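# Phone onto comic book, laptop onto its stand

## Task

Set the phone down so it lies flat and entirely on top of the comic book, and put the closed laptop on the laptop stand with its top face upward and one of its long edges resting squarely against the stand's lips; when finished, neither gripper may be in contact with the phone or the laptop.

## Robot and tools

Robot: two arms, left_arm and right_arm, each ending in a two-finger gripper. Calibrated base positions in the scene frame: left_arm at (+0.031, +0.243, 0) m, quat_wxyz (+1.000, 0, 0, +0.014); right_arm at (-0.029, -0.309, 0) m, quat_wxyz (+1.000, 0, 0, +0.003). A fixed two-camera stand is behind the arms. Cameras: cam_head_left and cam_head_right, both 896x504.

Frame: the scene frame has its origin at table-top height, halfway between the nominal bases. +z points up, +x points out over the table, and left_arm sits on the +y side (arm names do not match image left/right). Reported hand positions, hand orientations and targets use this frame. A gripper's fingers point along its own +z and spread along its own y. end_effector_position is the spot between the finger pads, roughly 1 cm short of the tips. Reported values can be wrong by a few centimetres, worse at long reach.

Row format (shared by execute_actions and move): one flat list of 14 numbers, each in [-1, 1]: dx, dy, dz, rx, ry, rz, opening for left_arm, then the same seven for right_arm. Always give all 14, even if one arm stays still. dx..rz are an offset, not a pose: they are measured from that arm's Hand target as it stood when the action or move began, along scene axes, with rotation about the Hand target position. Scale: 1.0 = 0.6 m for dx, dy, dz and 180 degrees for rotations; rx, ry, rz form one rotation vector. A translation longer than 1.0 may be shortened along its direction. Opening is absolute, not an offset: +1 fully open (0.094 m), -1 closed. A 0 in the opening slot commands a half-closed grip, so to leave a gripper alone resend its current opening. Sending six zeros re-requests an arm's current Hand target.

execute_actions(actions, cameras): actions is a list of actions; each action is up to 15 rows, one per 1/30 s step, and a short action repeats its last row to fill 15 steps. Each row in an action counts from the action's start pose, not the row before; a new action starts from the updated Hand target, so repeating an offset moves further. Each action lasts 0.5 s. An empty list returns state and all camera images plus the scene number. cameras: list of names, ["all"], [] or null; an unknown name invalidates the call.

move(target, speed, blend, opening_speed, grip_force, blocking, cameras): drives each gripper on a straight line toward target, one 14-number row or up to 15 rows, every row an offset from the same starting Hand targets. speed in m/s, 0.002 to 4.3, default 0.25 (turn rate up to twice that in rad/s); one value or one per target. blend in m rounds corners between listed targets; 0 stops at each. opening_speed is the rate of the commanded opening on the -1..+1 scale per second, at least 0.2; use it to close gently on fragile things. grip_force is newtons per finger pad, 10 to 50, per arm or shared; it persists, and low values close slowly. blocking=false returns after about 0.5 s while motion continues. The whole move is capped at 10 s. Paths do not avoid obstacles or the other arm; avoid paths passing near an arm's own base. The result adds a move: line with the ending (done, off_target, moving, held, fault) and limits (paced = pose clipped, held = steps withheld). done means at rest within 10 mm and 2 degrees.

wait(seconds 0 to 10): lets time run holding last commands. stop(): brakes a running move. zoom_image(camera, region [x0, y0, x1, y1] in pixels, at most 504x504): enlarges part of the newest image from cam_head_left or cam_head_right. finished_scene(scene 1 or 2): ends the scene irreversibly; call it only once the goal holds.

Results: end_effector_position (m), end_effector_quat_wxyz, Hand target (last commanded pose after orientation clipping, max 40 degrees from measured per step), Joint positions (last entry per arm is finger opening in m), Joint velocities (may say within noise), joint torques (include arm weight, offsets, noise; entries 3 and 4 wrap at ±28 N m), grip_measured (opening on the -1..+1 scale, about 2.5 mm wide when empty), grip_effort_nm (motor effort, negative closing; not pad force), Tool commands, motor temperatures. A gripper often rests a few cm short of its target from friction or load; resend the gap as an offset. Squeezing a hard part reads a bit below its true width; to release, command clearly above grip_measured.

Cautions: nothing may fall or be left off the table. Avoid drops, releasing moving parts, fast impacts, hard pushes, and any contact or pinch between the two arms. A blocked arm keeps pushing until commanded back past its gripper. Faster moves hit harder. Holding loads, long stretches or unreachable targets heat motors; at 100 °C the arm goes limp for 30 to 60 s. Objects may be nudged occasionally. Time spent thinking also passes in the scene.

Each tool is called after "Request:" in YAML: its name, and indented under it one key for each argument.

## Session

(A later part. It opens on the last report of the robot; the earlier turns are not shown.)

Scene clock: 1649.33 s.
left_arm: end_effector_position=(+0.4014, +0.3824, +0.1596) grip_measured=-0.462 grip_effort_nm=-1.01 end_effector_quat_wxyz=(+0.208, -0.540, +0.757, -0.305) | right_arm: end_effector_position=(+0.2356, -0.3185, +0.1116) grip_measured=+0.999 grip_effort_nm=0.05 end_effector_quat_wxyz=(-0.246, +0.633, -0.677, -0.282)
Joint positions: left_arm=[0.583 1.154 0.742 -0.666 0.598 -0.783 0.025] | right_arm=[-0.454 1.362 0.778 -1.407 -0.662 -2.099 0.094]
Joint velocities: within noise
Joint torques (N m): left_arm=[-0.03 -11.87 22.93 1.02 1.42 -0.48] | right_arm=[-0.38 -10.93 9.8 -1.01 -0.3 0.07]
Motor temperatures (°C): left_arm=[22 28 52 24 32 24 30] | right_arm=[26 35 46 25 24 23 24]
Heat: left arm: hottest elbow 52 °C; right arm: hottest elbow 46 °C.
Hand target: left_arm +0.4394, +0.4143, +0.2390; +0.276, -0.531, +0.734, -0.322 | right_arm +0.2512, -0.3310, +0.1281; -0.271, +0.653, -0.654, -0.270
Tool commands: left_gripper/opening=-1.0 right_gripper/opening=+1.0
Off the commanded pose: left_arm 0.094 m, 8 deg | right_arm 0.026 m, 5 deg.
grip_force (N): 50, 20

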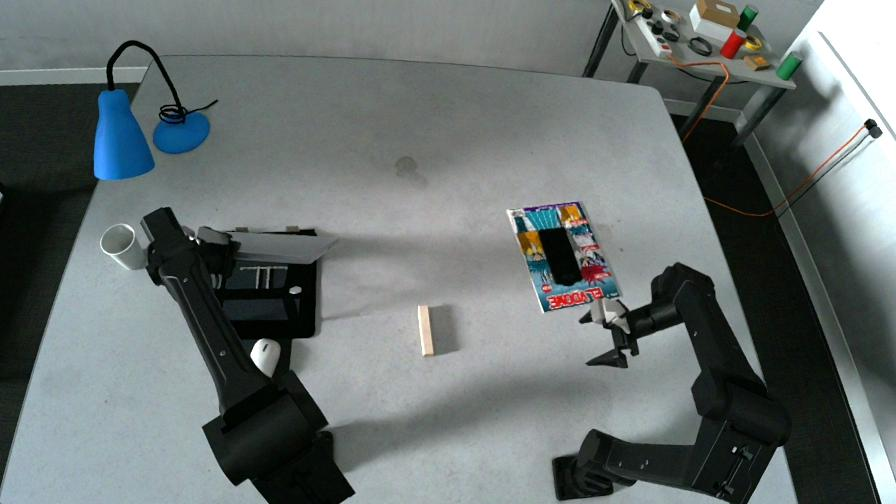

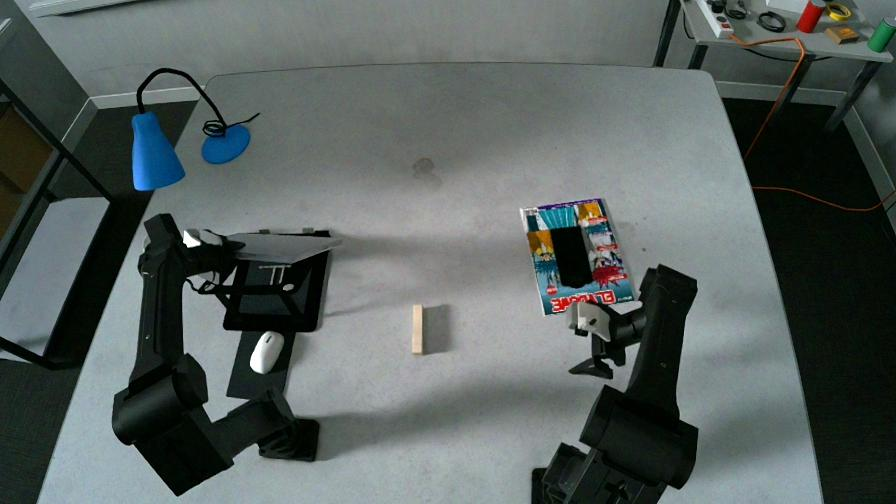

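Request:
move:
  target: [-0.003, 0, -0.055, 0, 0, 0.0167, -1.0, 0, 0, 0, 0, 0, 0, 1.0]
  speed: 0.06
  cameras: ["all"]

Request:
zoom_image:
  camera: "cam_head_left"
  region: [180, 200, 350, 350]

Request:
zoom_image:
  camera: "cam_head_right"
  region: [180, 200, 350, 350]

Scene clock: 1803.23 s.
left_arm: end_effector_position=(+0.4134, +0.3963, +0.1542) grip_measured=-0.462 grip_effort_nm=-1.01 end_effector_quat_wxyz=(+0.225, -0.558, +0.741, -0.297) | right_arm: end_effector_position=(+0.2356, -0.3185, +0.1116) grip_measured=+0.999 grip_effort_nm=0.06 end_effector_quat_wxyz=(-0.246, +0.633, -0.677, -0.282)
Joint positions: left_arm=[0.583 1.185 0.742 -0.585 0.567 -0.842 0.025] | right_arm=[-0.454 1.362 0.778 -1.407 -0.662 -2.099 0.094]
Joint torques (N m): left_arm=[-0.91 -12.16 16.08 2.71 1.1 -0.5] | right_arm=[-0.38 -11.05 9.81 -1.02 -0.29 0.08]
Motor temperatures (°C): left_arm=[22 28 65 24 35 24 31] | right_arm=[26 35 47 25 24 23 24]
Heat: left arm: hottest elbow 65 °C; right arm: hottest elbow 47 °C.
Hand target: left_arm +0.4376, +0.4143, +0.2061; +0.284, -0.550, +0.720, -0.315 | right_arm +0.2512, -0.3310, +0.1281; -0.271, +0.653, -0.654, -0.270
Off the commanded pose: left_arm 0.060 m, 8 deg | right_arm 0.026 m, 5 deg.
joint sent to its limit (right arm) — joint 6 (wrist roll), lower limit. The joint targets are off in orientation, not in position.
grip_force (N): 50, 20
move: off_target (left_arm, right_arm)

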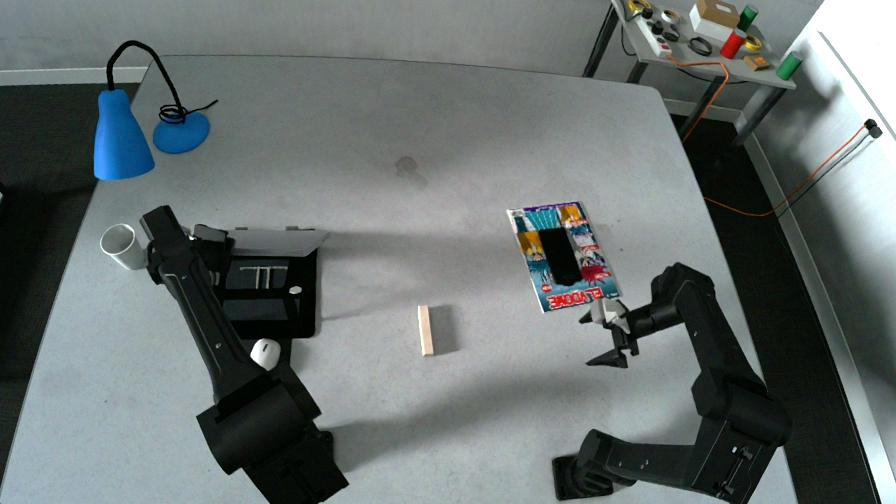

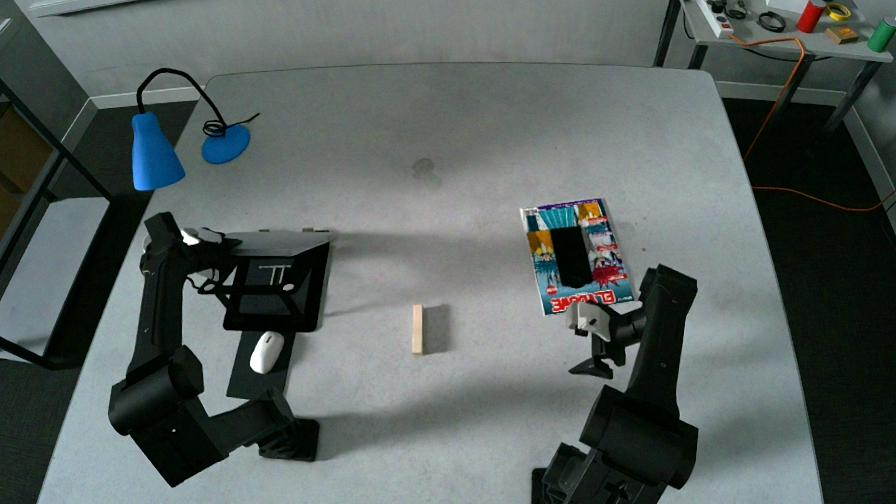

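Scaled by 2.965.

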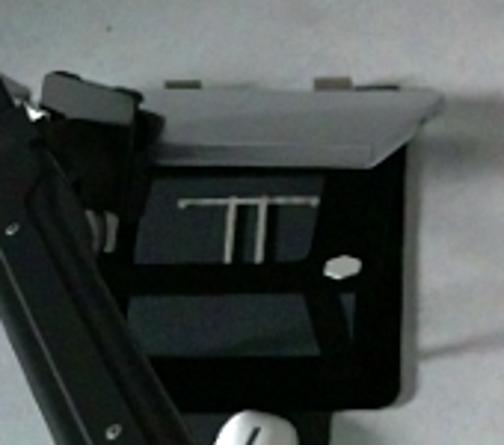

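Scaled by 2.965.

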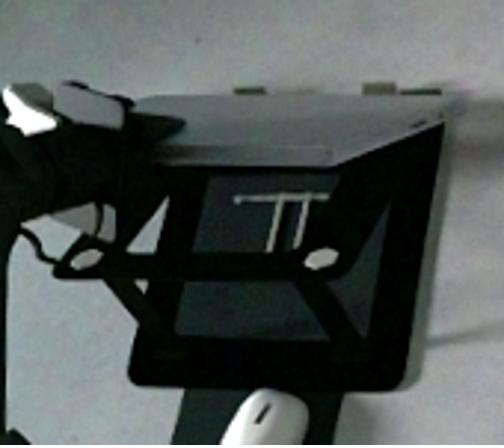

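Request:
move:
  target:
    - [0.005, -0.01, -0.05, 0, 0, 0.011, -1.0, 0, 0, 0, 0, 0, 0, 1.0]
    - [0.115, -0.012, -0.055, 0, 0, 0.011, -1.0, 0, 0, 0, 0, 0, 0, 1.0]
  speed: 0.06
  blend: 0.01
  cameras: ["all"]

Request:
zoom_image:
  camera: "cam_head_left"
  region: [180, 200, 350, 350]

Request:
zoom_image:
  camera: "cam_head_right"
  region: [180, 200, 350, 350]

Scene clock: 1819.23 s.
left_arm: end_effector_position=(+0.4592, +0.4000, +0.1330) grip_measured=-0.462 grip_effort_nm=-1.01 end_effector_quat_wxyz=(+0.257, -0.570, +0.726, -0.284) | right_arm: end_effector_position=(+0.2356, -0.3185, +0.1116) grip_measured=+0.999 grip_effort_nm=0.06 end_effector_quat_wxyz=(-0.246, +0.633, -0.677, -0.282)
Joint positions: left_arm=[0.498 1.294 0.747 -0.368 0.472 -0.967 0.025] | right_arm=[-0.454 1.362 0.778 -1.407 -0.662 -2.099 0.094]
Joint torques (N m): left_arm=[-3.96 -7.53 19 2.51 0.69 -0.57] | right_arm=[-0.38 -11.05 9.8 -1.01 -0.3 0.08]
Motor temperatures (°C): left_arm=[22 28 61 24 35 24 31] | right_arm=[26 35 47 25 24 23 24]
Heat: left arm: hottest elbow 61 °C; right arm: hottest elbow 47 °C.
Hand target: left_arm +0.5066, +0.4069, +0.1729; +0.289, -0.562, +0.710, -0.310 | right_arm +0.2512, -0.3310, +0.1281; -0.271, +0.653, -0.654, -0.270
Off the commanded pose: left_arm 0.063 m, 5 deg | right_arm 0.026 m, 5 deg.
joint sent to its limit (right arm) — joint 6 (wrist roll), lower limit. The joint targets are off in orientation, not in position.
grip_force (N): 50, 20
move: off_target (left_arm, right_arm)

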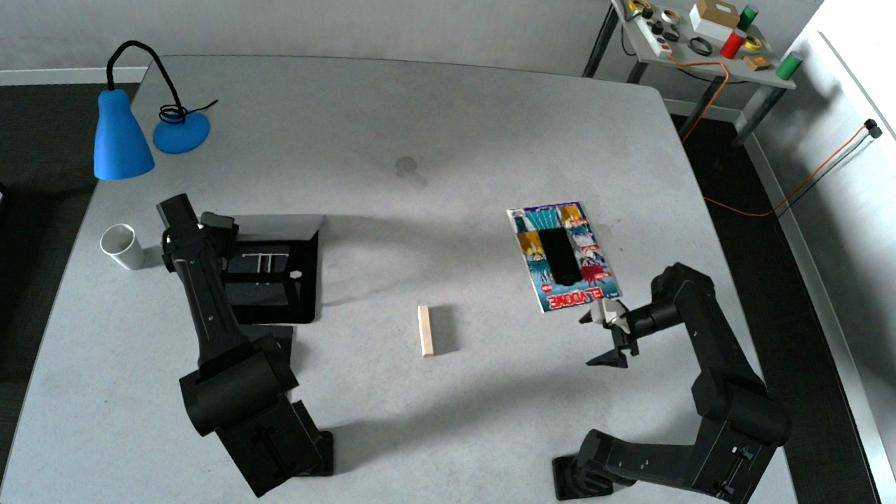

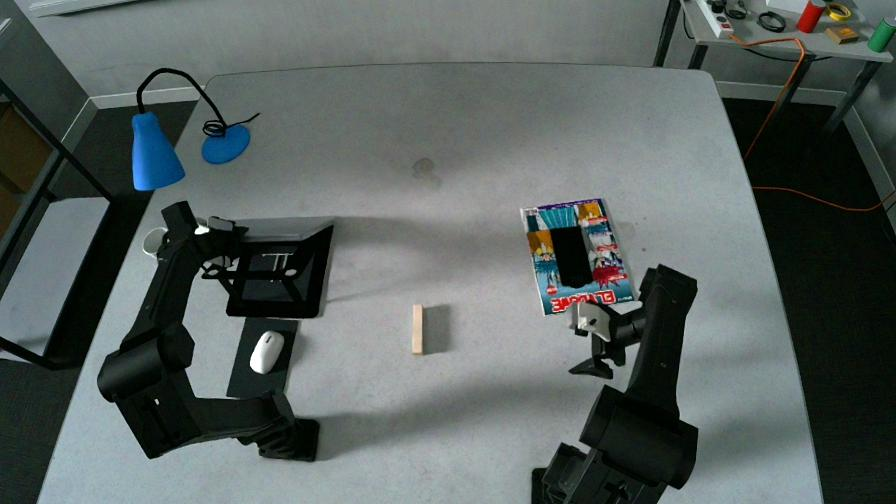

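Scaled by 2.965.

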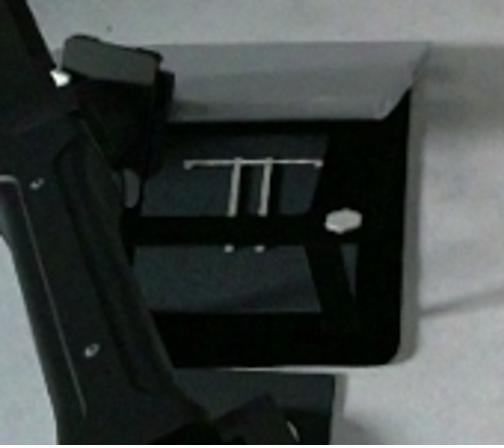

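Scaled by 2.965.

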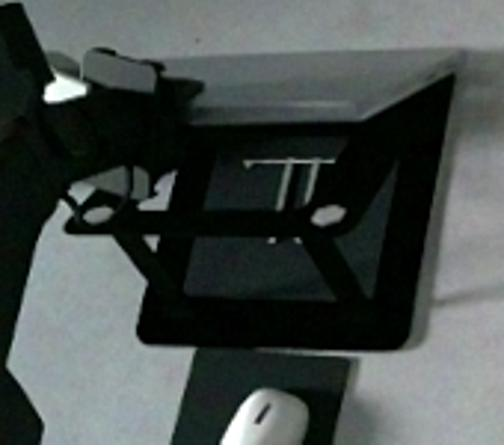

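Request:
move:
  target: [-0.02, -0.005, -0.05, 0, -0.0222, 0, -1.0, 0, 0, 0, 0, 0, 0, 1.0]
  speed: 0.06
  cameras: ["all"]

Request:
zoom_image:
  camera: "cam_head_left"
  region: [180, 200, 350, 350]

Request:
zoom_image:
  camera: "cam_head_right"
  region: [180, 200, 350, 350]

Scene clock: 1842.03 s.
left_arm: end_effector_position=(+0.4767, +0.4044, +0.1265) grip_measured=-0.462 grip_effort_nm=-1.01 end_effector_quat_wxyz=(+0.292, -0.553, +0.718, -0.307) | right_arm: end_effector_position=(+0.2356, -0.3185, +0.1116) grip_measured=+0.999 grip_effort_nm=0.05 end_effector_quat_wxyz=(-0.246, +0.633, -0.677, -0.282)
Joint positions: left_arm=[0.498 1.342 0.72 -0.199 0.504 -0.988 0.025] | right_arm=[-0.454 1.362 0.778 -1.407 -0.662 -2.099 0.094]
Joint torques (N m): left_arm=[-2.26 -10.87 10.97 3.86 0.76 -0.57] | right_arm=[-0.32 -10.99 9.8 -1.01 -0.3 0.07]
Motor temperatures (°C): left_arm=[22 28 62 24 33 24 31] | right_arm=[26 35 47 25 24 23 24]
Heat: left arm: hottest elbow 62 °C; right arm: hottest elbow 47 °C.
Hand target: left_arm +0.4947, +0.4040, +0.1430; +0.314, -0.551, +0.700, -0.329 | right_arm +0.2512, -0.3310, +0.1281; -0.271, +0.653, -0.654, -0.270
Off the commanded pose: left_arm 0.024 m, 4 deg | right_arm 0.026 m, 5 deg.
joint sent to its limit (right arm) — joint 6 (wrist roll), lower limit. The joint targets are off in orientation, not in position.
grip_force (N): 50, 20
move: off_target (left_arm, right_arm)

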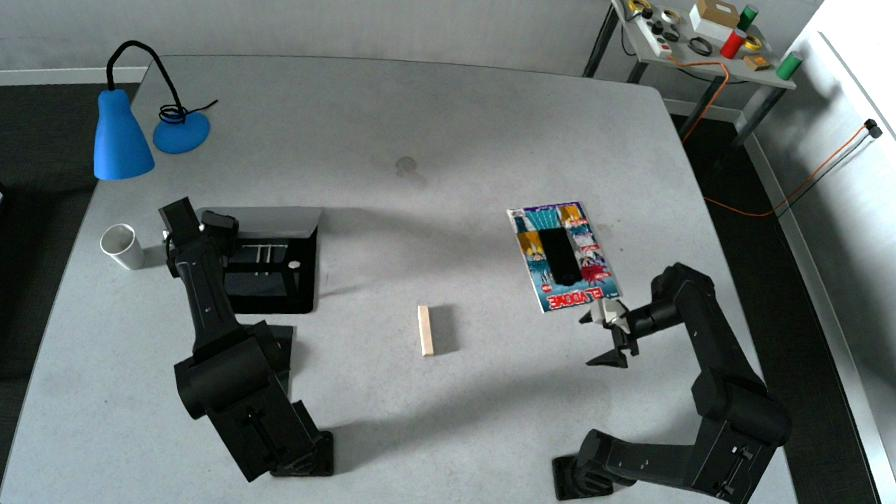

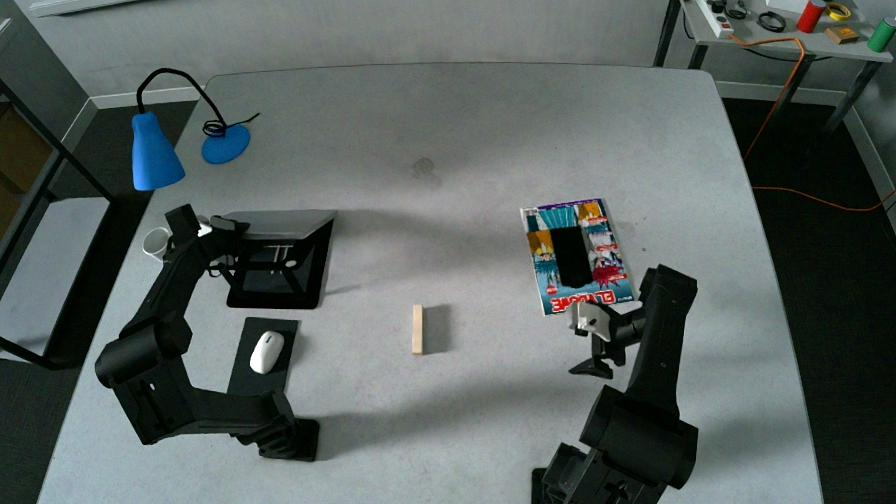

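Scaled by 2.965.

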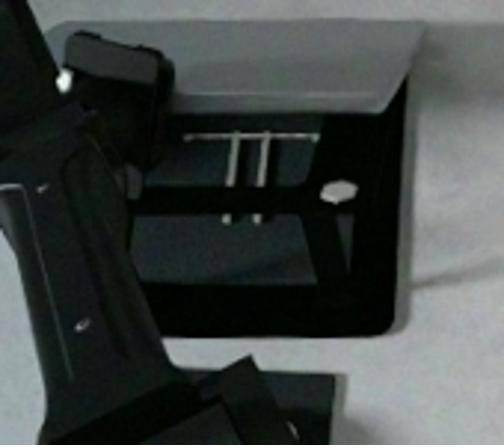

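Scaled by 2.965.

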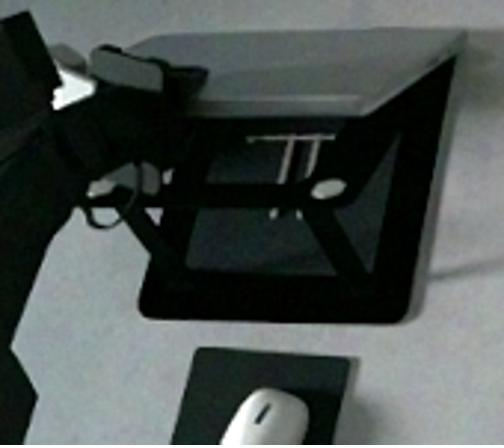

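Request:
move:
  target: [0.0348, -0.0113, 0.0433, 0, 0, 0, 1.0, 0, 0, 0, 0, 0, 0, 1.0]
  speed: 0.014
  opening_speed: 0.6
  cameras: ["all"]

Request:
zoom_image:
  camera: "cam_head_left"
  region: [180, 200, 350, 350]

Request:
zoom_image:
  camera: "cam_head_right"
  region: [180, 200, 350, 350]

Scene clock: 1861.93 s.
left_arm: end_effector_position=(+0.4877, +0.3957, +0.1370) grip_measured=+0.997 grip_effort_nm=0.14 end_effector_quat_wxyz=(+0.285, -0.577, +0.695, -0.319) | right_arm: end_effector_position=(+0.2356, -0.3185, +0.1116) grip_measured=+0.999 grip_effort_nm=0.06 end_effector_quat_wxyz=(-0.246, +0.633, -0.677, -0.282)
Joint positions: left_arm=[0.463 1.335 0.738 -0.199 0.481 -1.093 0.094] | right_arm=[-0.454 1.362 0.778 -1.407 -0.662 -2.099 0.094]
Joint torques (N m): left_arm=[-3.25 -10.52 15.97 1.81 0.3 0.13] | right_arm=[-0.32 -10.99 9.81 -1.01 -0.29 0.08]
Motor temperatures (°C): left_arm=[22 27 55 24 32 24 31] | right_arm=[26 35 47 25 24 23 24]
Heat: left arm: hottest elbow 55 °C; right arm: hottest elbow 47 °C.
Hand target: left_arm +0.5154, +0.3973, +0.1689; +0.314, -0.551, +0.700, -0.329 | right_arm +0.2512, -0.3310, +0.1281; -0.271, +0.653, -0.654, -0.270
Off the commanded pose: left_arm 0.042 m, 5 deg | right_arm 0.026 m, 5 deg.
joint sent to its limit (right arm) — joint 6 (wrist roll), lower limit. The joint targets are off in orientation, not in position.
grip_force (N): 50, 20
move: off_target (left_arm, right_arm)

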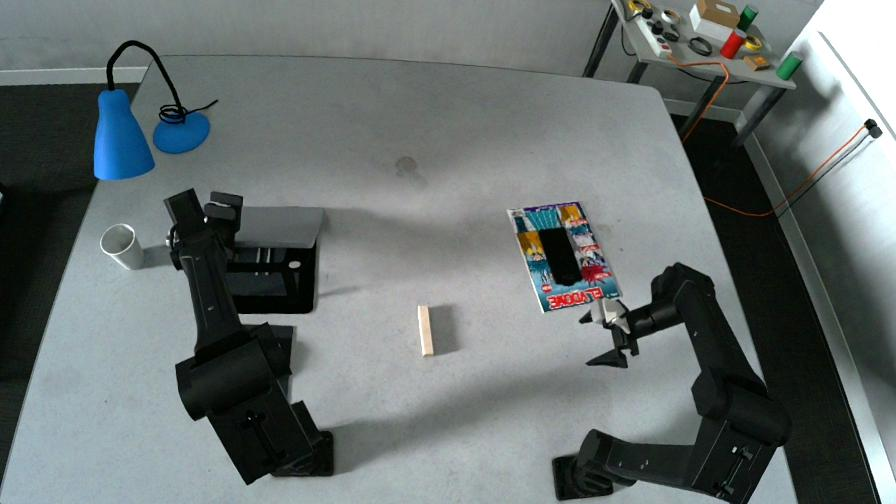

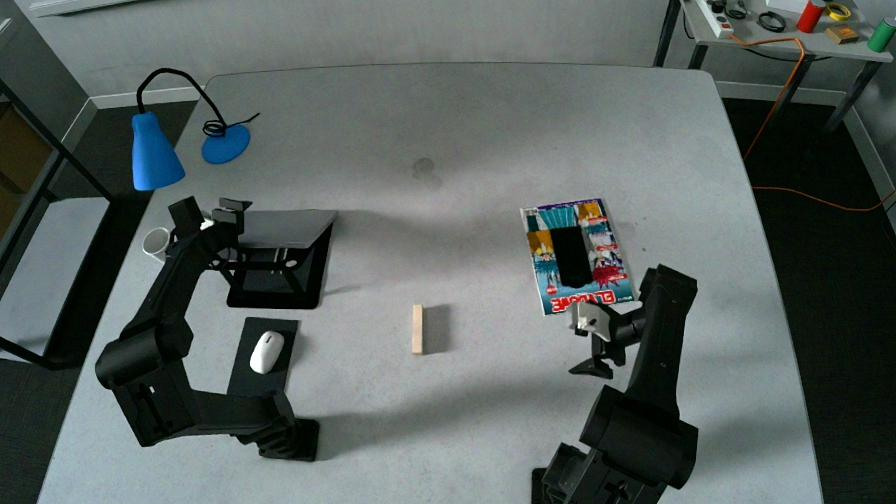

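Scaled by 2.965.

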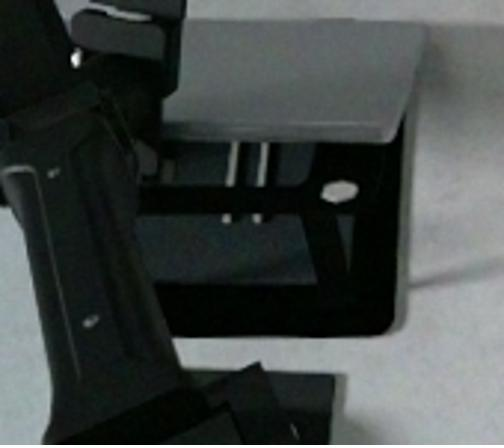

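Scaled by 2.965.

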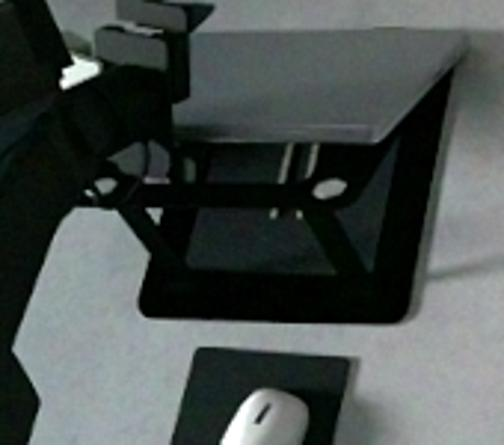

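Request:
move:
  target:
    - [0, 0, -0.0167, 0, 0, 0, 1.0, 0, 0, 0, 0, 0, 0, 1.0]
    - [-0.145, 0, 0.072, 0, 0, 0, 1.0, 0, 0, 0, 0, 0, 0, 1.0]
  speed: 0.05
  blend: 0.005
  cameras: ["all"]

Request:
zoom_image:
  camera: "cam_head_left"
  region: [180, 200, 350, 350]

Request:
zoom_image:
  camera: "cam_head_right"
  region: [180, 200, 350, 350]

Scene clock: 1891.83 s.
left_arm: end_effector_position=(+0.4257, +0.3899, +0.1803) grip_measured=+0.999 grip_effort_nm=0.07 end_effector_quat_wxyz=(+0.275, -0.571, +0.702, -0.325) | right_arm: end_effector_position=(+0.2356, -0.3185, +0.1116) grip_measured=+0.999 grip_effort_nm=0.06 end_effector_quat_wxyz=(-0.246, +0.633, -0.677, -0.282)
Joint positions: left_arm=[0.551 1.115 0.701 -0.441 0.563 -1.001 0.094] | right_arm=[-0.454 1.362 0.778 -1.407 -0.662 -2.099 0.094]
Joint torques (N m): left_arm=[-0.44 -12.63 12.67 1.81 0.67 0.18] | right_arm=[-0.38 -10.93 9.77 -1.02 -0.3 0.08]
Heat: left arm: hottest elbow 51 °C; right arm: hottest elbow 47 °C.
Hand target: left_arm +0.4286, +0.3973, +0.2122; +0.314, -0.551, +0.700, -0.329 | right_arm +0.2512, -0.3310, +0.1281; -0.271, +0.653, -0.654, -0.270
Off the commanded pose: left_arm 0.033 m, 5 deg | right_arm 0.026 m, 5 deg.
joint sent to its limit (right arm) — joint 6 (wrist roll), lower limit. The joint targets are off in orientation, not in position.
grip_force (N): 50, 20
move: off_target (left_arm, right_arm)

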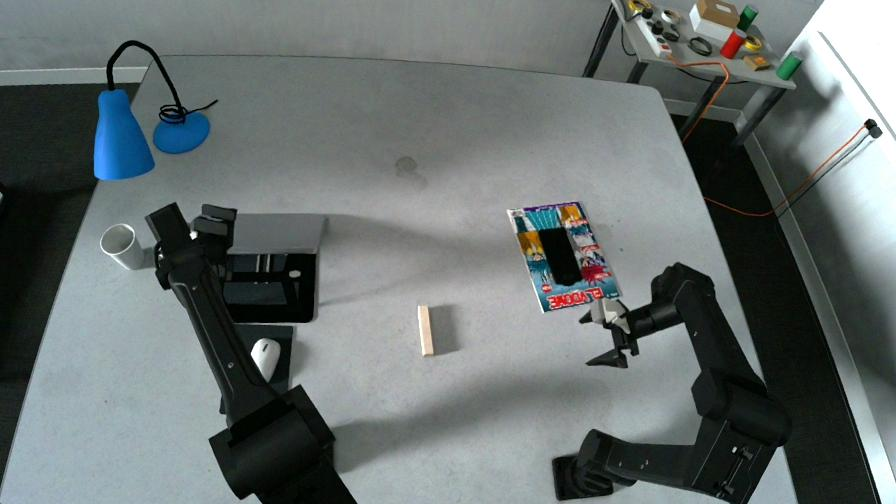

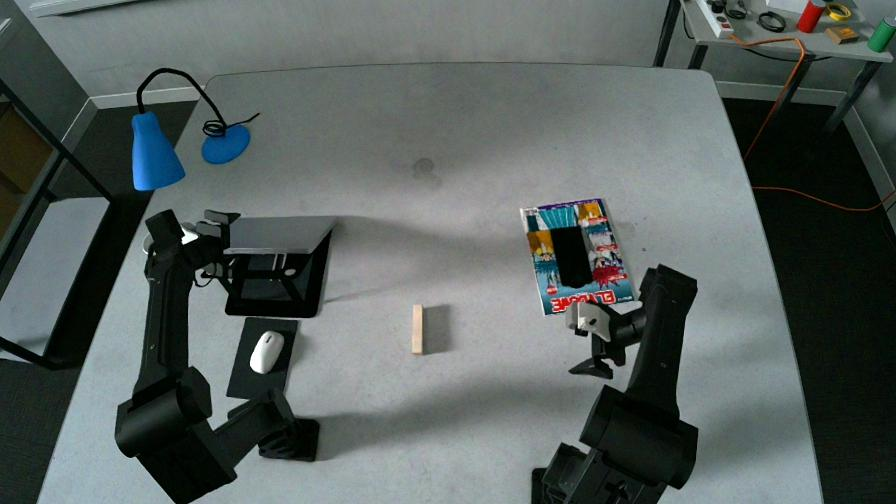

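Scaled by 2.965.

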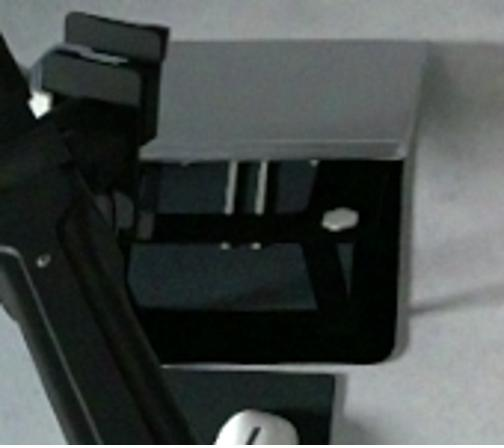

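Scaled by 2.965.

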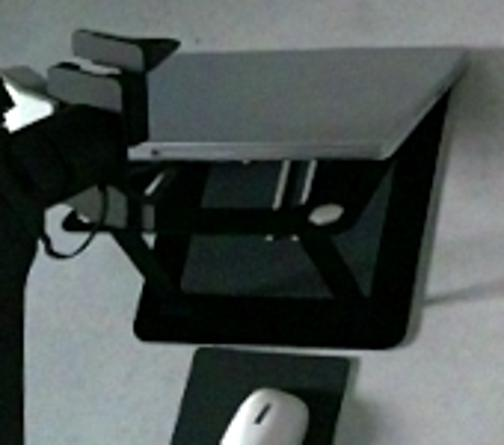

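Request:
move:
  target: [-0.075, 0, -0.033, 0, 0, 0, 1.0, 0, 0, 0, 0, 0, 0, 1.0]
  speed: 0.04
  cameras: ["all"]

Request:
zoom_image:
  camera: "cam_head_left"
  region: [180, 200, 350, 350]

Request:
zoom_image:
  camera: "cam_head_right"
  region: [180, 200, 350, 350]

Scene clock: 1918.93 s.
left_arm: end_effector_position=(+0.3901, +0.3958, +0.1934) grip_measured=+0.999 grip_effort_nm=0.07 end_effector_quat_wxyz=(+0.312, -0.549, +0.701, -0.332) | right_arm: end_effector_position=(+0.2356, -0.3185, +0.1116) grip_measured=+0.999 grip_effort_nm=0.06 end_effector_quat_wxyz=(-0.246, +0.633, -0.677, -0.282)
Joint positions: left_arm=[0.643 0.996 0.631 -0.45 0.637 -0.917 0.094] | right_arm=[-0.454 1.362 0.778 -1.407 -0.662 -2.099 0.094]
Joint torques (N m): left_arm=[-0.15 -7.77 10 1.07 0.33 0.16] | right_arm=[-0.38 -10.93 9.8 -1.02 -0.3 0.08]
Heat: left arm: hottest elbow 51 °C; right arm: hottest elbow 48 °C.
Hand target: left_arm +0.3835, +0.3973, +0.1925; +0.314, -0.551, +0.700, -0.329 | right_arm +0.2512, -0.3310, +0.1281; -0.271, +0.653, -0.654, -0.270
Off the commanded pose: left_arm 0.007 m, 0 deg | right_arm 0.026 m, 5 deg.
joint sent to its limit (right arm) — joint 6 (wrist roll), lower limit. The joint targets are off in orientation, not in position.
grip_force (N): 50, 20
move: off_target (right_arm)

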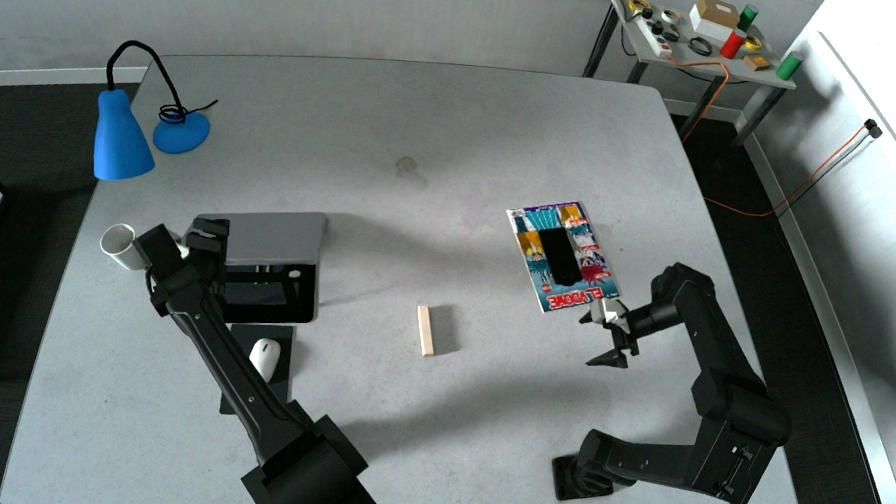

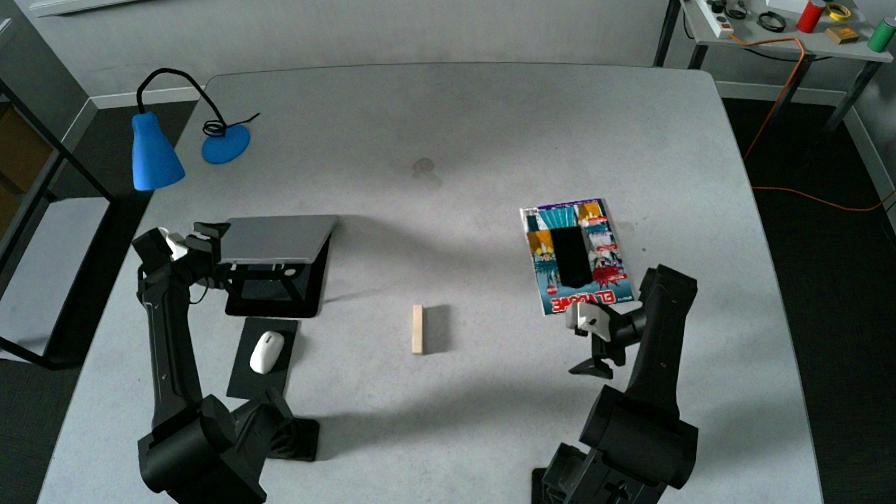

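Scaled by 2.965.

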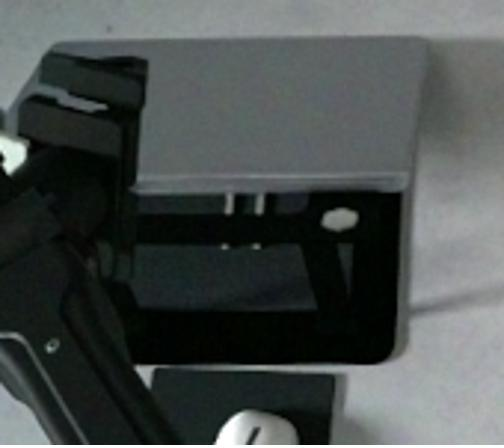

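Scaled by 2.965.

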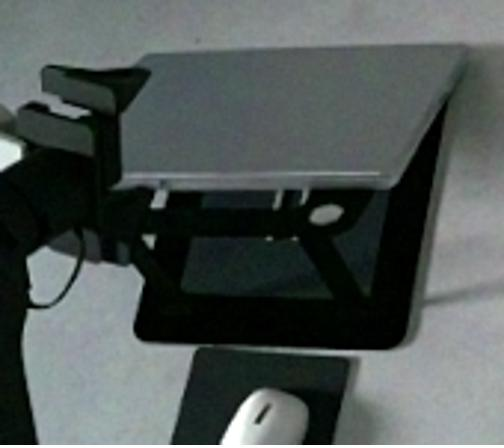

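Request:
move:
  target:
    - [-0.09, 0, 0.0, 0, 0, 0, 1.0, 0, 0, 0, 0, 0, 0, 1.0]
    - [-0.12, 0, 0.11, 0, 0, 0, 1.0, 0, 0, 0, 0, 0, 0, 1.0]
  speed: 0.1
  blend: 0.015
  cameras: ["all"]

Request:
zoom_image:
  camera: "cam_head_left"
  region: [180, 200, 350, 350]

Request:
zoom_image:
  camera: "cam_head_right"
  region: [180, 200, 350, 350]

Scene clock: 1952.60 s.
left_arm: end_effector_position=(+0.3044, +0.3821, +0.2213) grip_measured=+0.999 grip_effort_nm=0.07 end_effector_quat_wxyz=(+0.280, -0.565, +0.699, -0.337) | right_arm: end_effector_position=(+0.2356, -0.3185, +0.1116) grip_measured=+0.999 grip_effort_nm=0.06 end_effector_quat_wxyz=(-0.246, +0.633, -0.677, -0.282)
Joint positions: left_arm=[0.847 0.78 0.639 -0.883 0.765 -0.709 0.094] | right_arm=[-0.454 1.362 0.778 -1.407 -0.662 -2.099 0.094]
Joint torques (N m): left_arm=[0.21 -4.19 18.07 0.81 0.45 0.1] | right_arm=[-0.32 -11.05 9.8 -1.01 -0.3 0.07]
Motor temperatures (°C): left_arm=[22 27 46 24 31 24 29] | right_arm=[26 35 48 25 24 23 24]
Heat: left arm: hottest elbow 46 °C; right arm: hottest elbow 48 °C.
Hand target: left_arm +0.3115, +0.3973, +0.2584; +0.314, -0.551, +0.700, -0.329 | right_arm +0.2512, -0.3310, +0.1281; -0.271, +0.653, -0.654, -0.270
Off the commanded pose: left_arm 0.041 m, 4 deg | right_arm 0.026 m, 5 deg.
joint sent to its limit (right arm) — joint 6 (wrist roll), lower limit. The joint targets are off in orientation, not in position.
grip_force (N): 50, 20
move: off_target (left_arm, right_arm)

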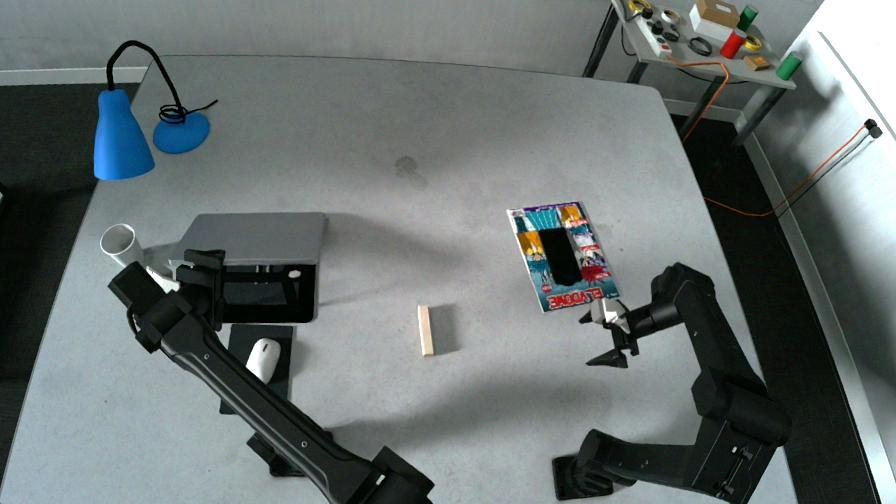

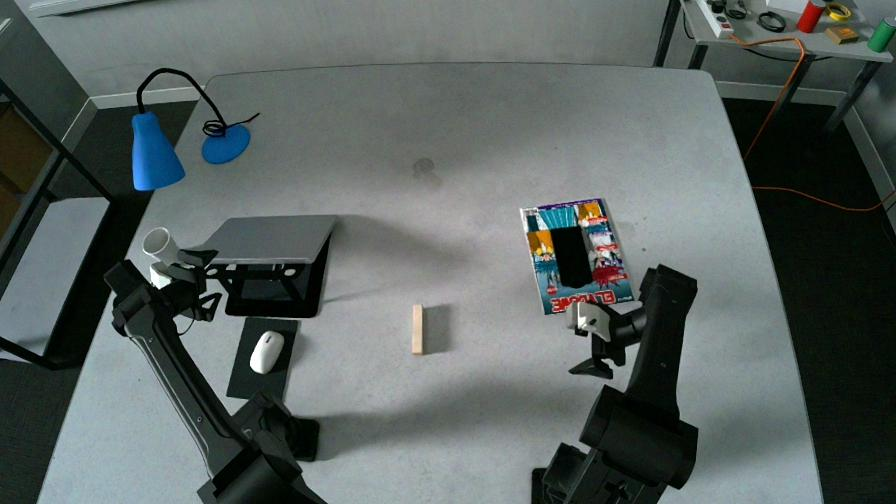

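Scaled by 2.965.

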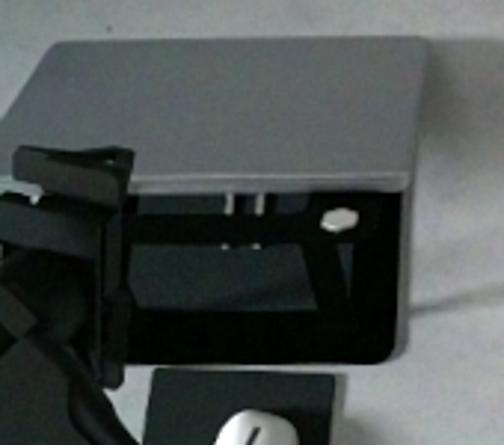

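Scaled by 2.965.

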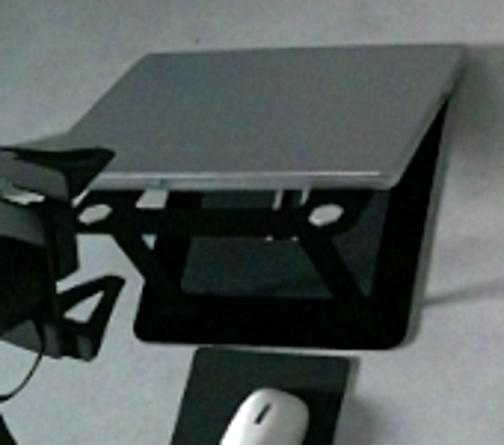

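Request:
zoom_image:
  camera: "cam_head_left"
  region: [225, 205, 335, 335]

Request:
zoom_image:
  camera: "cam_head_right"
  region: [205, 205, 345, 325]

Scaled by 3.877.

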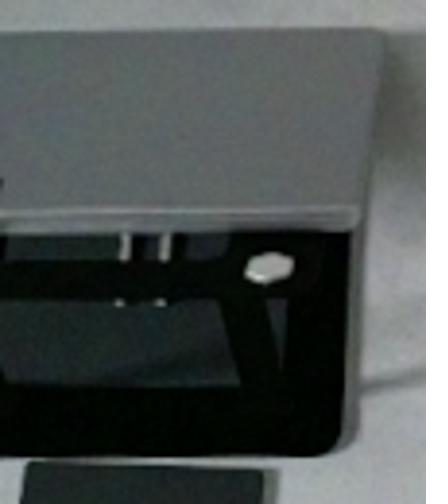

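Scaled by 3.600.

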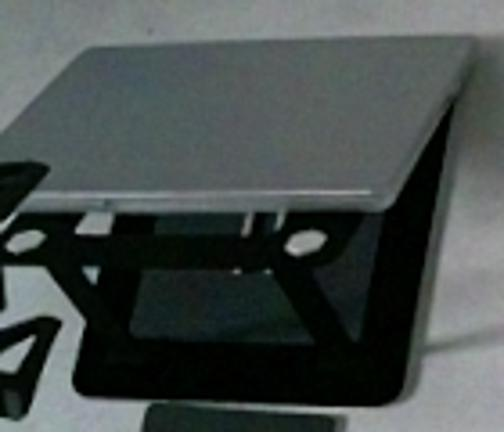

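Request:
move:
  target: [0.035, 0.005, -0.05, 0, 0.0556, 0, -1.0, 0, 0, 0, 0, 0, 0, 1.0]
  speed: 0.08
  cameras: ["all"]

Request:
zoom_image:
  camera: "cam_head_left"
  region: [180, 200, 350, 350]

Request:
zoom_image:
  camera: "cam_head_right"
  region: [180, 200, 350, 350]

Scene clock: 2002.33 s.
left_arm: end_effector_position=(+0.3158, +0.3904, +0.1961) grip_measured=-0.981 grip_effort_nm=-1.00 end_effector_quat_wxyz=(+0.230, -0.590, +0.721, -0.282) | right_arm: end_effector_position=(+0.2356, -0.3185, +0.1116) grip_measured=+0.999 grip_effort_nm=0.06 end_effector_quat_wxyz=(-0.246, +0.633, -0.677, -0.282)
Joint positions: left_arm=[0.763 0.882 0.682 -0.906 0.603 -0.726 0.001] | right_arm=[-0.454 1.362 0.778 -1.407 -0.662 -2.099 0.094]
Joint torques (N m): left_arm=[-3.08 -3.66 18.28 0.68 0.15 -0.06] | right_arm=[-0.32 -11.05 9.83 -1.01 -0.29 0.08]
Motor temperatures (°C): left_arm=[22 27 55 24 30 24 28] | right_arm=[26 35 48 25 24 23 24]
Heat: left arm: hottest elbow 55 °C; right arm: hottest elbow 48 °C.
Hand target: left_arm +0.3324, +0.4003, +0.2284; +0.252, -0.578, +0.724, -0.280 | right_arm +0.2512, -0.3310, +0.1281; -0.271, +0.653, -0.654, -0.270
Off the commanded pose: left_arm 0.038 m, 3 deg | right_arm 0.026 m, 5 deg.
joint sent to its limit (right arm) — joint 6 (wrist roll), lower limit. The joint targets are off in orientation, not in position.
grip_force (N): 50, 20
move: off_target (left_arm, right_arm)

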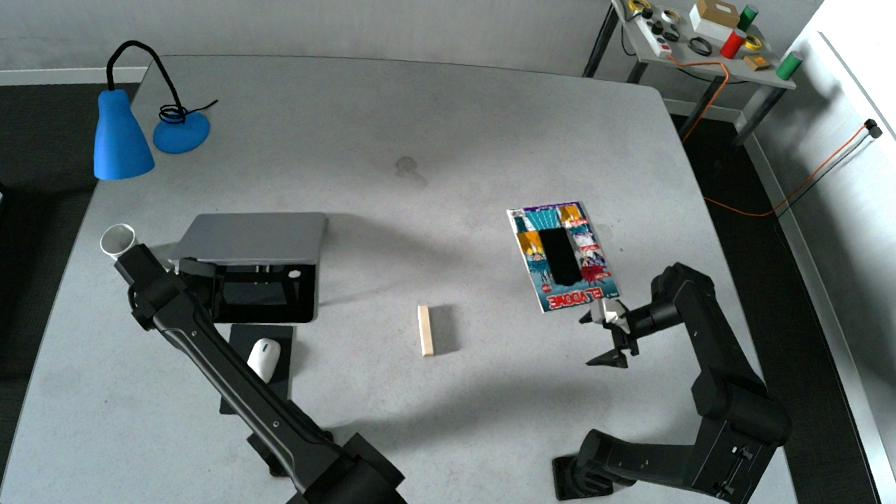

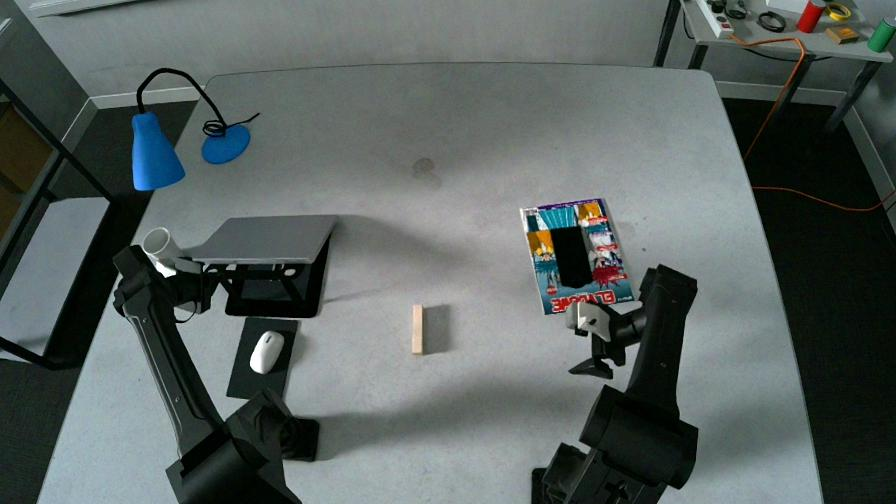

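Scaled by 2.965.

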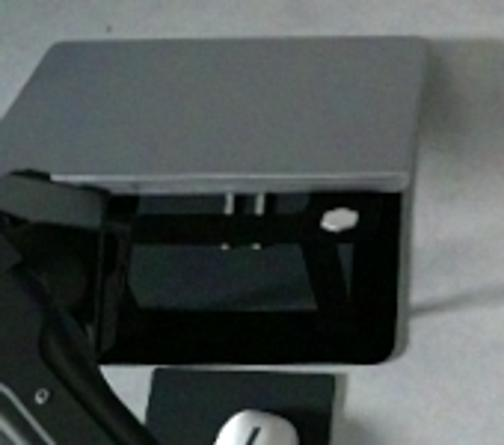

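Scaled by 2.965.

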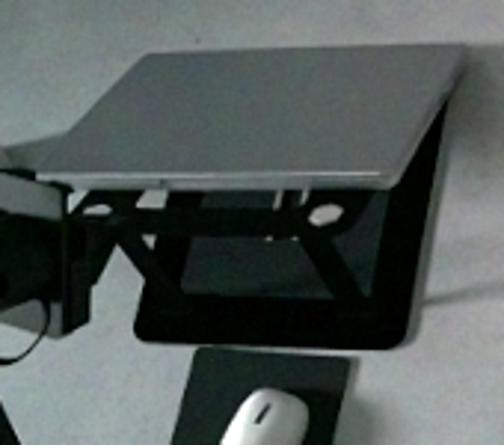

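Request:
move:
  target: [0.1, -0.005, -0.1, 0, 0, 0, -1.0, 0, 0, 0, 0, 0, 0, 1.0]
  speed: 0.06
  cameras: ["all"]

Request:
zoom_image:
  camera: "cam_head_left"
  region: [180, 200, 350, 350]

Request:
zoom_image:
  camera: "cam_head_right"
  region: [180, 200, 350, 350]

Scene clock: 2023.13 s.
left_arm: end_effector_position=(+0.3835, +0.3972, +0.1634) grip_measured=-0.981 grip_effort_nm=-1.00 end_effector_quat_wxyz=(+0.244, -0.583, +0.723, -0.278) | right_arm: end_effector_position=(+0.2356, -0.3185, +0.1116) grip_measured=+0.999 grip_effort_nm=0.06 end_effector_quat_wxyz=(-0.246, +0.633, -0.677, -0.282)
Joint positions: left_arm=[0.613 1.067 0.683 -0.61 0.522 -0.875 0.001] | right_arm=[-0.454 1.362 0.778 -1.407 -0.662 -2.099 0.094]
Joint torques (N m): left_arm=[-2.61 -6.71 11.84 2.32 0.16 -0.01] | right_arm=[-0.38 -11.05 9.83 -1.02 -0.29 0.08]
Heat: left arm: hottest elbow 53 °C; right arm: hottest elbow 48 °C.
Hand target: left_arm +0.3924, +0.3973, +0.1683; +0.252, -0.578, +0.724, -0.280 | right_arm +0.2512, -0.3310, +0.1281; -0.271, +0.653, -0.654, -0.270
Off the commanded pose: left_arm 0.010 m, 1 deg | right_arm 0.026 m, 5 deg.
joint sent to its limit (right arm) — joint 6 (wrist roll), lower limit. The joint targets are off in orientation, not in position.
grip_force (N): 50, 20
move: off_target (right_arm)

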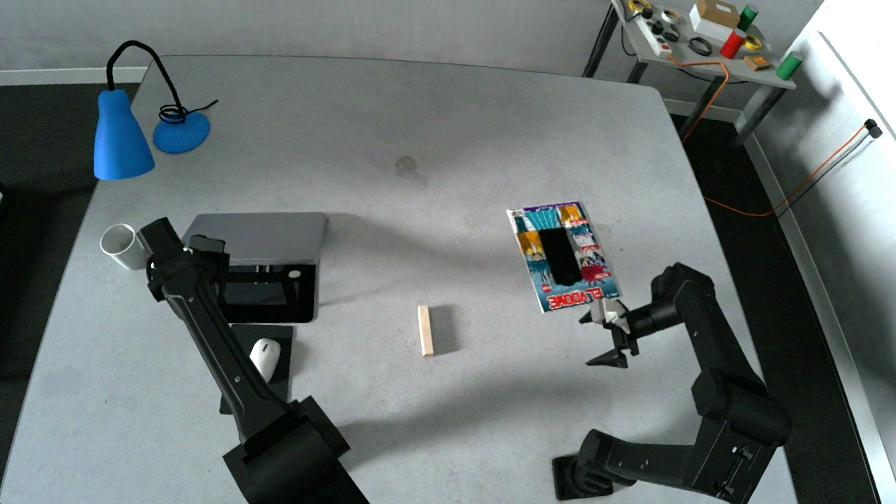

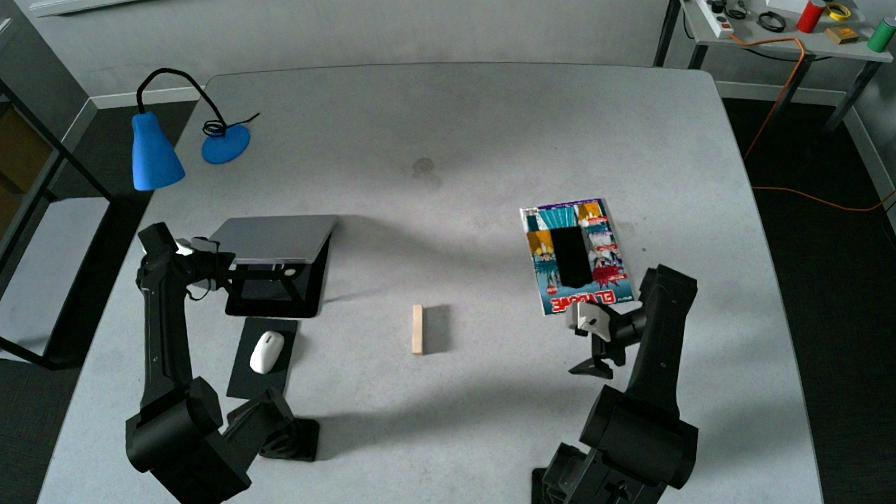

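Scaled by 2.965.

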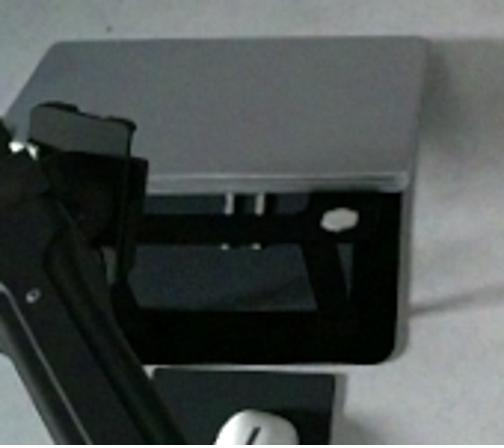

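Scaled by 2.965.

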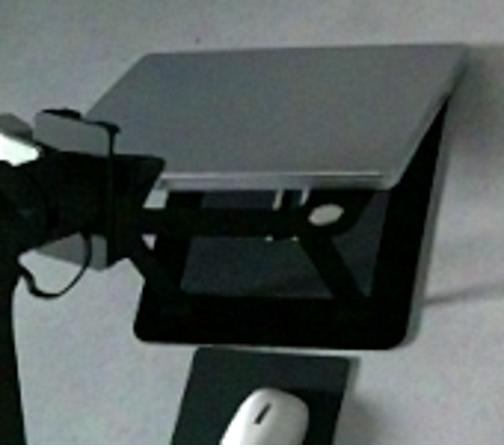

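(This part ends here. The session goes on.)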